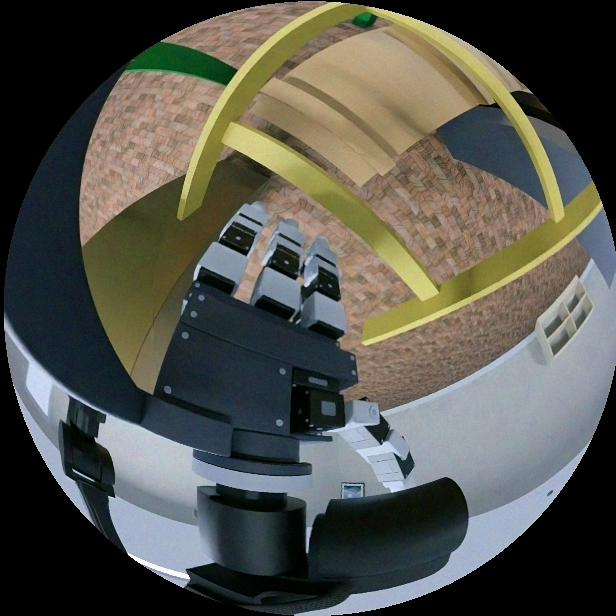

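>>> move --arm1 '{"target":[-0.768,-0.472,0.662,0,0.6691,0.7431,0],"speed":0.1}' --cameras '["arm1_cam_wrist"]'

Scene clock: 61.33 s.
Joint torques (N m): arm1=[-2.84 -10.93 4.6 0.59 0 -0.06] | arm2=[0.85 -22.59 14.89 -4.68 0.6 0.28] | arm3=[-0.5 -18.43 13.05 -2.48 -1.18 0.02] | arm4=[-1.03 -13.57 12.74 -1.88 0.49 0.17]
Motor temperatures (°C): arm1=[23 25 23 25 23 22] | arm2=[25 27 28 21 22 22] | arm3=[21 27 28 22 22 22] | arm4=[21 24 28 21 23 23]
Heat: arm1: hottest joint2_rad 25 °C; arm2: hottest joint3_rad 28 °C; arm3: hottest joint3_rad 28 °C; arm4: hottest joint3_rad 28 °C.
move: arm1 off_target
Joint velocities: within noise
arm1.joint_positions: joint1_rad=-0.787 joint2_rad=+2.035 joint3_rad=+0.768 joint4_rad=-0.322 joint5_rad=-0.006 joint6_rad=-0.802 hand_index_mcp=+0.755 hand_index_abd=+0.002 hand_index_pip=+0.577 hand_index_dip=+0.697 hand_middle_mcp=+0.755 hand_middle_abd=+0.003 hand_middle_pip=+0.577 hand_middle_dip=+0.697 hand_ring_mcp=+0.755 hand_ring_abd=+0.004 hand_ring_pip=+0.577 hand_ring_dip=+0.697 hand_thumb_cmc=+0.716 hand_thumb_axl=+0.677 hand_thumb_mcp=+0.692 hand_thumb_ipl=+0.397 hand_current_limit=+0.750 hand_speed=-0.600
arm1.joint_status: not commanded
arm1.hand_state: goal,goal,goal,goal,goal,goal,goal,goal,goal,goal,goal,goal,goal,goal,goal,goal
arm1.index_mcp_current_ma: 0
arm1.index_abd_current_ma: 0
arm1.index_pip_current_ma: -1
arm1.index_dip_current_ma: -1
arm1.middle_mcp_current_ma: 0
arm1.middle_abd_current_ma: 1
arm1.middle_pip_current_ma: -1
arm1.middle_dip_current_ma: -1
arm1.ring_mcp_current_ma: 0
arm1.ring_abd_current_ma: 1
arm1.ring_pip_current_ma: -1
arm1.ring_dip_current_ma: -1
arm1.thumb_cmc_current_ma: 1
arm1.thumb_axl_current_ma: 0
arm1.thumb_mcp_current_ma: -7
arm1.thumb_ipl_current_ma: -2
arm1.hand_goal_index_mcp: 0.754
arm1.hand_goal_index_abd: 0.000
arm1.hand_goal_index_pip: 0.580
arm1.hand_goal_index_dip: 0.700
arm1.hand_goal_middle_mcp: 0.754
arm1.hand_goal_middle_abd: 0.000
arm1.hand_goal_middle_pip: 0.580
arm1.hand_goal_middle_dip: 0.700
arm1.hand_goal_ring_mcp: 0.754
arm1.hand_goal_ring_abd: 0.000
arm1.hand_goal_ring_pip: 0.580
arm1.hand_goal_ring_dip: 0.700
arm1.hand_goal_thumb_cmc: 0.714
arm1.hand_goal_thumb_axl: 0.678
arm1.hand_goal_thumb_mcp: 0.700
arm1.hand_goal_thumb_ipl: 0.400
arm1.hand: x=-0.7726 y=-0.4615 z=+0.6636 quat_wxyz=(-0.008, +0.670, +0.742, -0.001) (m; scene frame)
arm1.hand_target: x=-0.7683 y=-0.4719 z=+0.6622 quat_wxyz=(+0.000, +0.669, +0.743, +0.000) (m; scene frame)
arm1.hand_status: off_target (0.012 m and 0.9 deg from the pose sent, 0.069 m and 1.3 deg at the start)
arm2, arm3, arm4: as last shown
pictures: arm1_cam_wrist
camera_calibration:
arm1_cam_wrist: T_world_to_cam=[[0.65521, -0.755435, -0.00433756, 0.195125], [-0.50594, -0.443066, 0.740079, -1.13845], [-0.561003, -0.482713, -0.672506, -0.0869551], [0, 0, 0, 1]] pos_world=[-0.752618, -0.398978, 0.784912]

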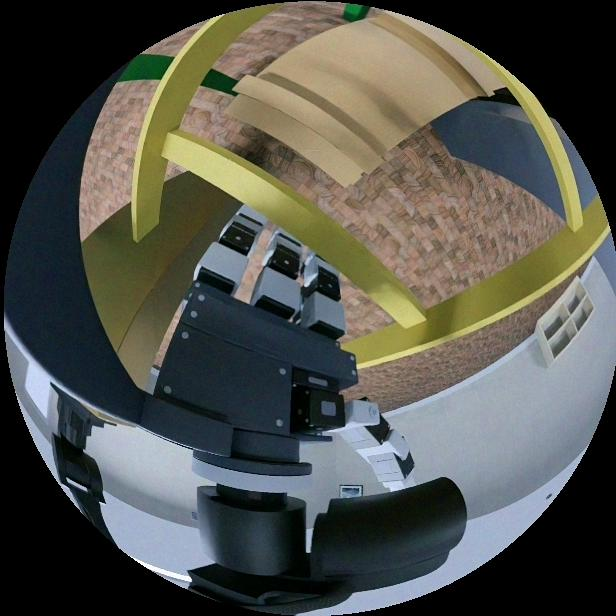

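>>> move --arm1 '{"target":[-0.745,-0.482,0.632,0,0.6691,0.7431,0],"speed":0.06}' --cameras '["arm1_cam_wrist"]'

Scene clock: 65.63 s.
Joint torques (N m): arm1=[-1.32 -11.99 4.26 0.58 -0.03 0.08] | arm2=[0.73 -22.59 14.89 -4.7 0.61 0.28] | arm3=[-0.56 -18.49 13.04 -2.47 -1.17 0.02] | arm4=[-1.08 -13.16 12.74 -1.87 0.48 0.16]
Motor temperatures (°C): arm1=[23 25 23 25 23 22] | arm2=[25 27 29 21 22 22] | arm3=[21 27 29 22 22 22] | arm4=[21 24 28 21 23 23]
Heat: arm1: hottest joint2_rad 25 °C; arm2: hottest joint3_rad 29 °C; arm3: hottest joint3_rad 29 °C; arm4: hottest joint3_rad 28 °C.
move: arm1 done
Joint velocities: within noise
arm1.joint_positions: joint1_rad=-0.787 joint2_rad=+2.144 joint3_rad=+0.856 joint4_rad=-0.300 joint5_rad=-0.006 joint6_rad=-0.803 hand_index_mcp=+0.755 hand_index_abd=+0.002 hand_index_pip=+0.577 hand_index_dip=+0.697 hand_middle_mcp=+0.755 hand_middle_abd=+0.003 hand_middle_pip=+0.577 hand_middle_dip=+0.697 hand_ring_mcp=+0.755 hand_ring_abd=+0.004 hand_ring_pip=+0.577 hand_ring_dip=+0.697 hand_thumb_cmc=+0.716 hand_thumb_axl=+0.677 hand_thumb_mcp=+0.692 hand_thumb_ipl=+0.397 hand_current_limit=+0.750 hand_speed=-0.600
arm1.joint_status: not commanded
arm1.hand_state: goal,goal,goal,goal,goal,goal,goal,goal,goal,goal,goal,goal,goal,goal,goal,goal
arm1.index_mcp_current_ma: 0
arm1.index_abd_current_ma: 0
arm1.index_pip_current_ma: -1
arm1.index_dip_current_ma: -1
arm1.middle_mcp_current_ma: 0
arm1.middle_abd_current_ma: 1
arm1.middle_pip_current_ma: -1
arm1.middle_dip_current_ma: -1
arm1.ring_mcp_current_ma: 0
arm1.ring_abd_current_ma: 1
arm1.ring_pip_current_ma: -1
arm1.ring_dip_current_ma: -1
arm1.thumb_cmc_current_ma: 1
arm1.thumb_axl_current_ma: 0
arm1.thumb_mcp_current_ma: -7
arm1.thumb_ipl_current_ma: -2
arm1.hand_goal_index_mcp: 0.754
arm1.hand_goal_index_abd: 0.000
arm1.hand_goal_index_pip: 0.580
arm1.hand_goal_index_dip: 0.700
arm1.hand_goal_middle_mcp: 0.754
arm1.hand_goal_middle_abd: 0.000
arm1.hand_goal_middle_pip: 0.580
arm1.hand_goal_middle_dip: 0.700
arm1.hand_goal_ring_mcp: 0.754
arm1.hand_goal_ring_abd: 0.000
arm1.hand_goal_ring_pip: 0.580
arm1.hand_goal_ring_dip: 0.700
arm1.hand_goal_thumb_cmc: 0.714
arm1.hand_goal_thumb_axl: 0.678
arm1.hand_goal_thumb_mcp: 0.700
arm1.hand_goal_thumb_ipl: 0.400
arm1.hand: x=-0.7534 y=-0.4780 z=+0.6348 quat_wxyz=(-0.007, +0.670, +0.743, -0.001) (m; scene frame)
arm1.hand_target: x=-0.7452 y=-0.4819 z=+0.6322 quat_wxyz=(+0.000, +0.669, +0.743, +0.000) (m; scene frame)
arm1.hand_status: done (0.010 m and 0.8 deg from the pose sent, 0.047 m and 0.9 deg at the start)
arm2, arm3, arm4: as last shown
pictures: arm1_cam_wrist
camera_calibration:
arm1_cam_wrist: T_world_to_cam=[[0.655523, -0.755172, -0.0020738, 0.16894], [-0.507076, -0.442196, 0.739822, -1.11498], [-0.55961, -0.483919, -0.672799, -0.102742], [0, 0, 0, 1]] pos_world=[-0.733618, -0.415178, 0.75611]

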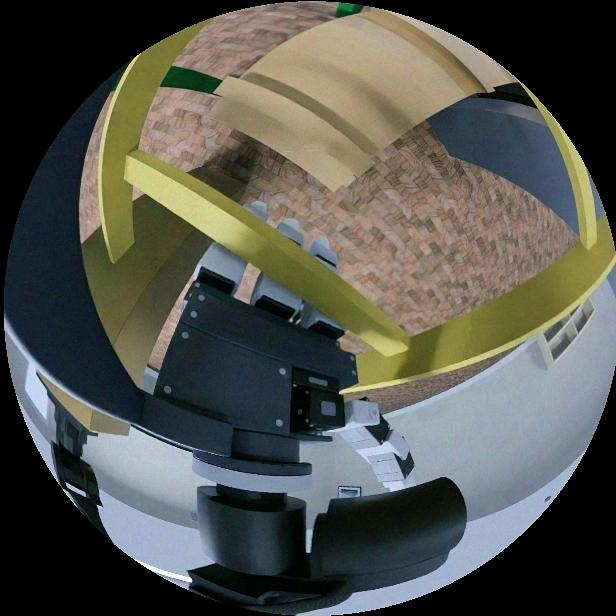

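>>> move --arm1 '{"joints":{"hand_index_dip":-0.782,"hand_middle_dip":-0.782,"hand_ring_dip":-0.782,"hand_index_pip":0.434,"hand_middle_pip":0.434,"hand_ring_pip":0.434}}'

>>> move --arm1 '{"target":[-0.745,-0.482,0.660,0,0.6691,0.7431,0],"speed":0.05}' --cameras '["arm1_cam_wrist","cam_low"]'

Scene clock: 67.33 s.
Joint torques (N m): arm1=[-1.32 -12.04 4.26 0.59 -0.04 0.07] | arm2=[0.85 -22.59 14.9 -4.72 0.6 0.28] | arm3=[-0.44 -18.43 13.05 -2.47 -1.18 0.03] | arm4=[-1.08 -13.33 12.7 -1.96 0.48 0.18]
Motor temperatures (°C): arm1=[23 25 23 25 23 22] | arm2=[25 27 29 21 22 22] | arm3=[21 27 29 22 22 22] | arm4=[21 24 28 21 23 23]
Heat: arm1: hottest joint2_rad 25 °C; arm2: hottest joint3_rad 29 °C; arm3: hottest joint3_rad 29 °C; arm4: hottest joint3_rad 28 °C.
move: arm1 done
Joint velocities: within noise
arm1.joint_positions: joint1_rad=-0.787 joint2_rad=+2.144 joint3_rad=+0.857 joint4_rad=-0.300 joint5_rad=-0.006 joint6_rad=-0.803 hand_index_mcp=+0.755 hand_index_abd=+0.002 hand_index_pip=+0.438 hand_index_dip=-0.778 hand_middle_mcp=+0.755 hand_middle_abd=+0.003 hand_middle_pip=+0.437 hand_middle_dip=-0.778 hand_ring_mcp=+0.755 hand_ring_abd=+0.004 hand_ring_pip=+0.437 hand_ring_dip=-0.778 hand_thumb_cmc=+0.716 hand_thumb_axl=+0.677 hand_thumb_mcp=+0.692 hand_thumb_ipl=+0.397 hand_current_limit=+0.750 hand_speed=-0.600
arm1.joint_status: all done
arm1.hand_state: goal,goal,goal,goal,goal,goal,goal,goal,goal,goal,goal,goal,goal,goal,goal,goal
arm1.index_mcp_current_ma: 0
arm1.index_abd_current_ma: 0
arm1.index_pip_current_ma: 1
arm1.index_dip_current_ma: 1
arm1.middle_mcp_current_ma: 0
arm1.middle_abd_current_ma: 1
arm1.middle_pip_current_ma: 1
arm1.middle_dip_current_ma: 1
arm1.ring_mcp_current_ma: 0
arm1.ring_abd_current_ma: 1
arm1.ring_pip_current_ma: 1
arm1.ring_dip_current_ma: 1
arm1.thumb_cmc_current_ma: 1
arm1.thumb_axl_current_ma: 0
arm1.thumb_mcp_current_ma: -7
arm1.thumb_ipl_current_ma: -2
arm1.hand_goal_index_mcp: 0.754
arm1.hand_goal_index_abd: 0.000
arm1.hand_goal_index_pip: 0.434
arm1.hand_goal_index_dip: -0.782
arm1.hand_goal_middle_mcp: 0.754
arm1.hand_goal_middle_abd: 0.000
arm1.hand_goal_middle_pip: 0.434
arm1.hand_goal_middle_dip: -0.782
arm1.hand_goal_ring_mcp: 0.754
arm1.hand_goal_ring_abd: 0.000
arm1.hand_goal_ring_pip: 0.434
arm1.hand_goal_ring_dip: -0.782
arm1.hand_goal_thumb_cmc: 0.714
arm1.hand_goal_thumb_axl: 0.678
arm1.hand_goal_thumb_mcp: 0.700
arm1.hand_goal_thumb_ipl: 0.400
arm1.hand: x=-0.7532 y=-0.4781 z=+0.6349 quat_wxyz=(-0.007, +0.670, +0.743, -0.001) (m; scene frame)
arm1.hand_target: x=-0.7451 y=-0.4820 z=+0.6323 quat_wxyz=(+0.000, +0.669, +0.743, +0.000) (m; scene frame)
arm1.hand_status: not commanded
arm2, arm3, arm4: as last shown
pictures: none

Scene clock: 68.63 s.
Joint torques (N m): arm1=[-1.38 -14.86 3.17 -0.17 -0.04 0.07] | arm2=[0.67 -22.59 14.87 -4.71 0.61 0.28] | arm3=[-0.5 -18.43 13.05 -2.48 -1.17 0.02] | arm4=[-0.97 -13.33 12.74 -1.99 0.49 0.16]
Motor temperatures (°C): arm1=[23 25 23 25 23 22] | arm2=[25 27 29 21 22 22] | arm3=[21 27 29 22 22 22] | arm4=[21 24 29 21 23 23]
Heat: arm1: hottest joint2_rad 25 °C; arm2: hottest joint3_rad 29 °C; arm3: hottest joint3_rad 29 °C; arm4: hottest joint3_rad 29 °C.
move: arm1 off_target
Joint velocities: within noise
arm1.joint_positions: joint1_rad=-0.787 joint2_rad=+2.102 joint3_rad=+0.857 joint4_rad=-0.343 joint5_rad=-0.006 joint6_rad=-0.803 hand_index_mcp=+0.755 hand_index_abd=+0.002 hand_index_pip=+0.438 hand_index_dip=-0.778 hand_middle_mcp=+0.755 hand_middle_abd=+0.003 hand_middle_pip=+0.437 hand_middle_dip=-0.778 hand_ring_mcp=+0.755 hand_ring_abd=+0.004 hand_ring_pip=+0.437 hand_ring_dip=-0.778 hand_thumb_cmc=+0.716 hand_thumb_axl=+0.677 hand_thumb_mcp=+0.692 hand_thumb_ipl=+0.397 hand_current_limit=+0.750 hand_speed=-0.600
arm1.joint_status: not commanded
arm1.hand_state: goal,goal,goal,goal,goal,goal,goal,goal,goal,goal,goal,goal,goal,goal,goal,goal
arm1.index_mcp_current_ma: 0
arm1.index_abd_current_ma: 0
arm1.index_pip_current_ma: 1
arm1.index_dip_current_ma: 1
arm1.middle_mcp_current_ma: 0
arm1.middle_abd_current_ma: 1
arm1.middle_pip_current_ma: 1
arm1.middle_dip_current_ma: 1
arm1.ring_mcp_current_ma: 0
arm1.ring_abd_current_ma: 1
arm1.ring_pip_current_ma: 1
arm1.ring_dip_current_ma: 1
arm1.thumb_cmc_current_ma: 1
arm1.thumb_axl_current_ma: 0
arm1.thumb_mcp_current_ma: -7
arm1.thumb_ipl_current_ma: -2
arm1.hand_goal_index_mcp: 0.754
arm1.hand_goal_index_abd: 0.000
arm1.hand_goal_index_pip: 0.434
arm1.hand_goal_index_dip: -0.782
arm1.hand_goal_middle_mcp: 0.754
arm1.hand_goal_middle_abd: 0.000
arm1.hand_goal_middle_pip: 0.434
arm1.hand_goal_middle_dip: -0.782
arm1.hand_goal_ring_mcp: 0.754
arm1.hand_goal_ring_abd: 0.000
arm1.hand_goal_ring_pip: 0.434
arm1.hand_goal_ring_dip: -0.782
arm1.hand_goal_thumb_cmc: 0.714
arm1.hand_goal_thumb_axl: 0.678
arm1.hand_goal_thumb_mcp: 0.700
arm1.hand_goal_thumb_ipl: 0.400
arm1.hand: x=-0.7508 y=-0.4799 z=+0.6505 quat_wxyz=(-0.007, +0.670, +0.743, -0.001) (m; scene frame)
arm1.hand_target: x=-0.7449 y=-0.4821 z=+0.6599 quat_wxyz=(+0.000, +0.669, +0.743, +0.000) (m; scene frame)
arm1.hand_status: off_target (0.011 m and 0.8 deg from the pose sent, 0.027 m and 0.8 deg at the start)
arm2, arm3, arm4: as last shown
pictures: arm1_cam_wrist, cam_low
camera_calibration:
arm1_cam_wrist: T_world_to_cam=[[0.655497, -0.755193, -0.00276406, 0.166263], [-0.506677, -0.442497, 0.739915, -1.12606], [-0.560002, -0.483612, -0.672694, -0.0919308], [0, 0, 0, 1]] pos_world=[-0.731018, -0.417178, 0.771811]

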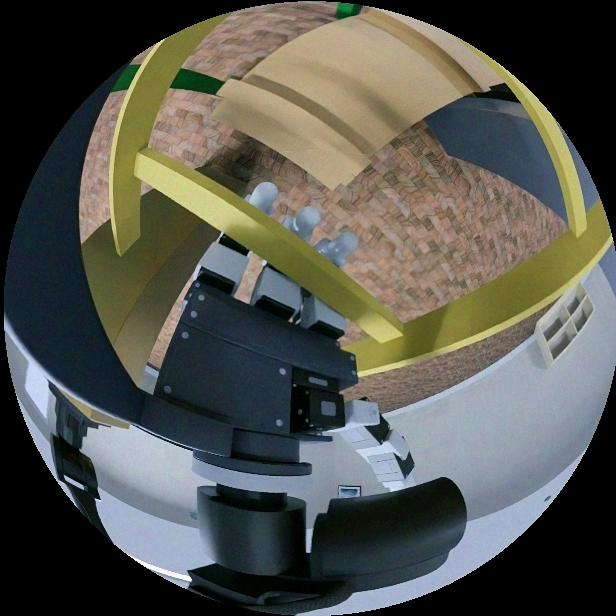

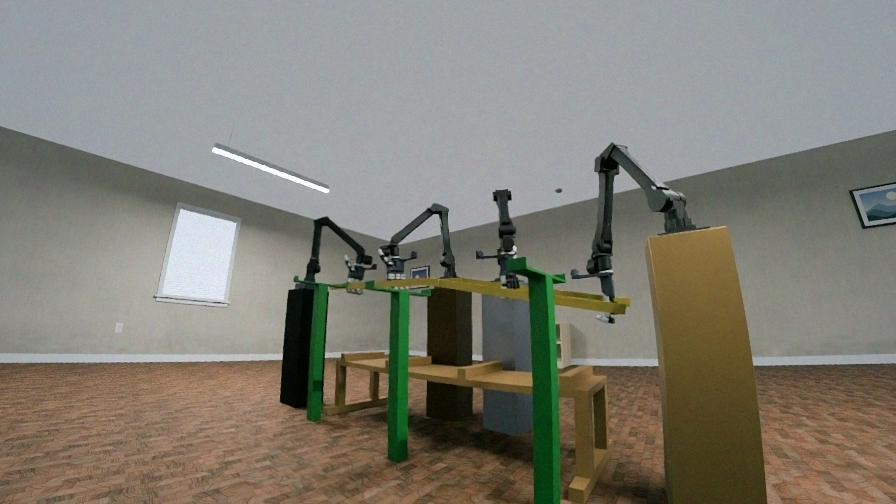

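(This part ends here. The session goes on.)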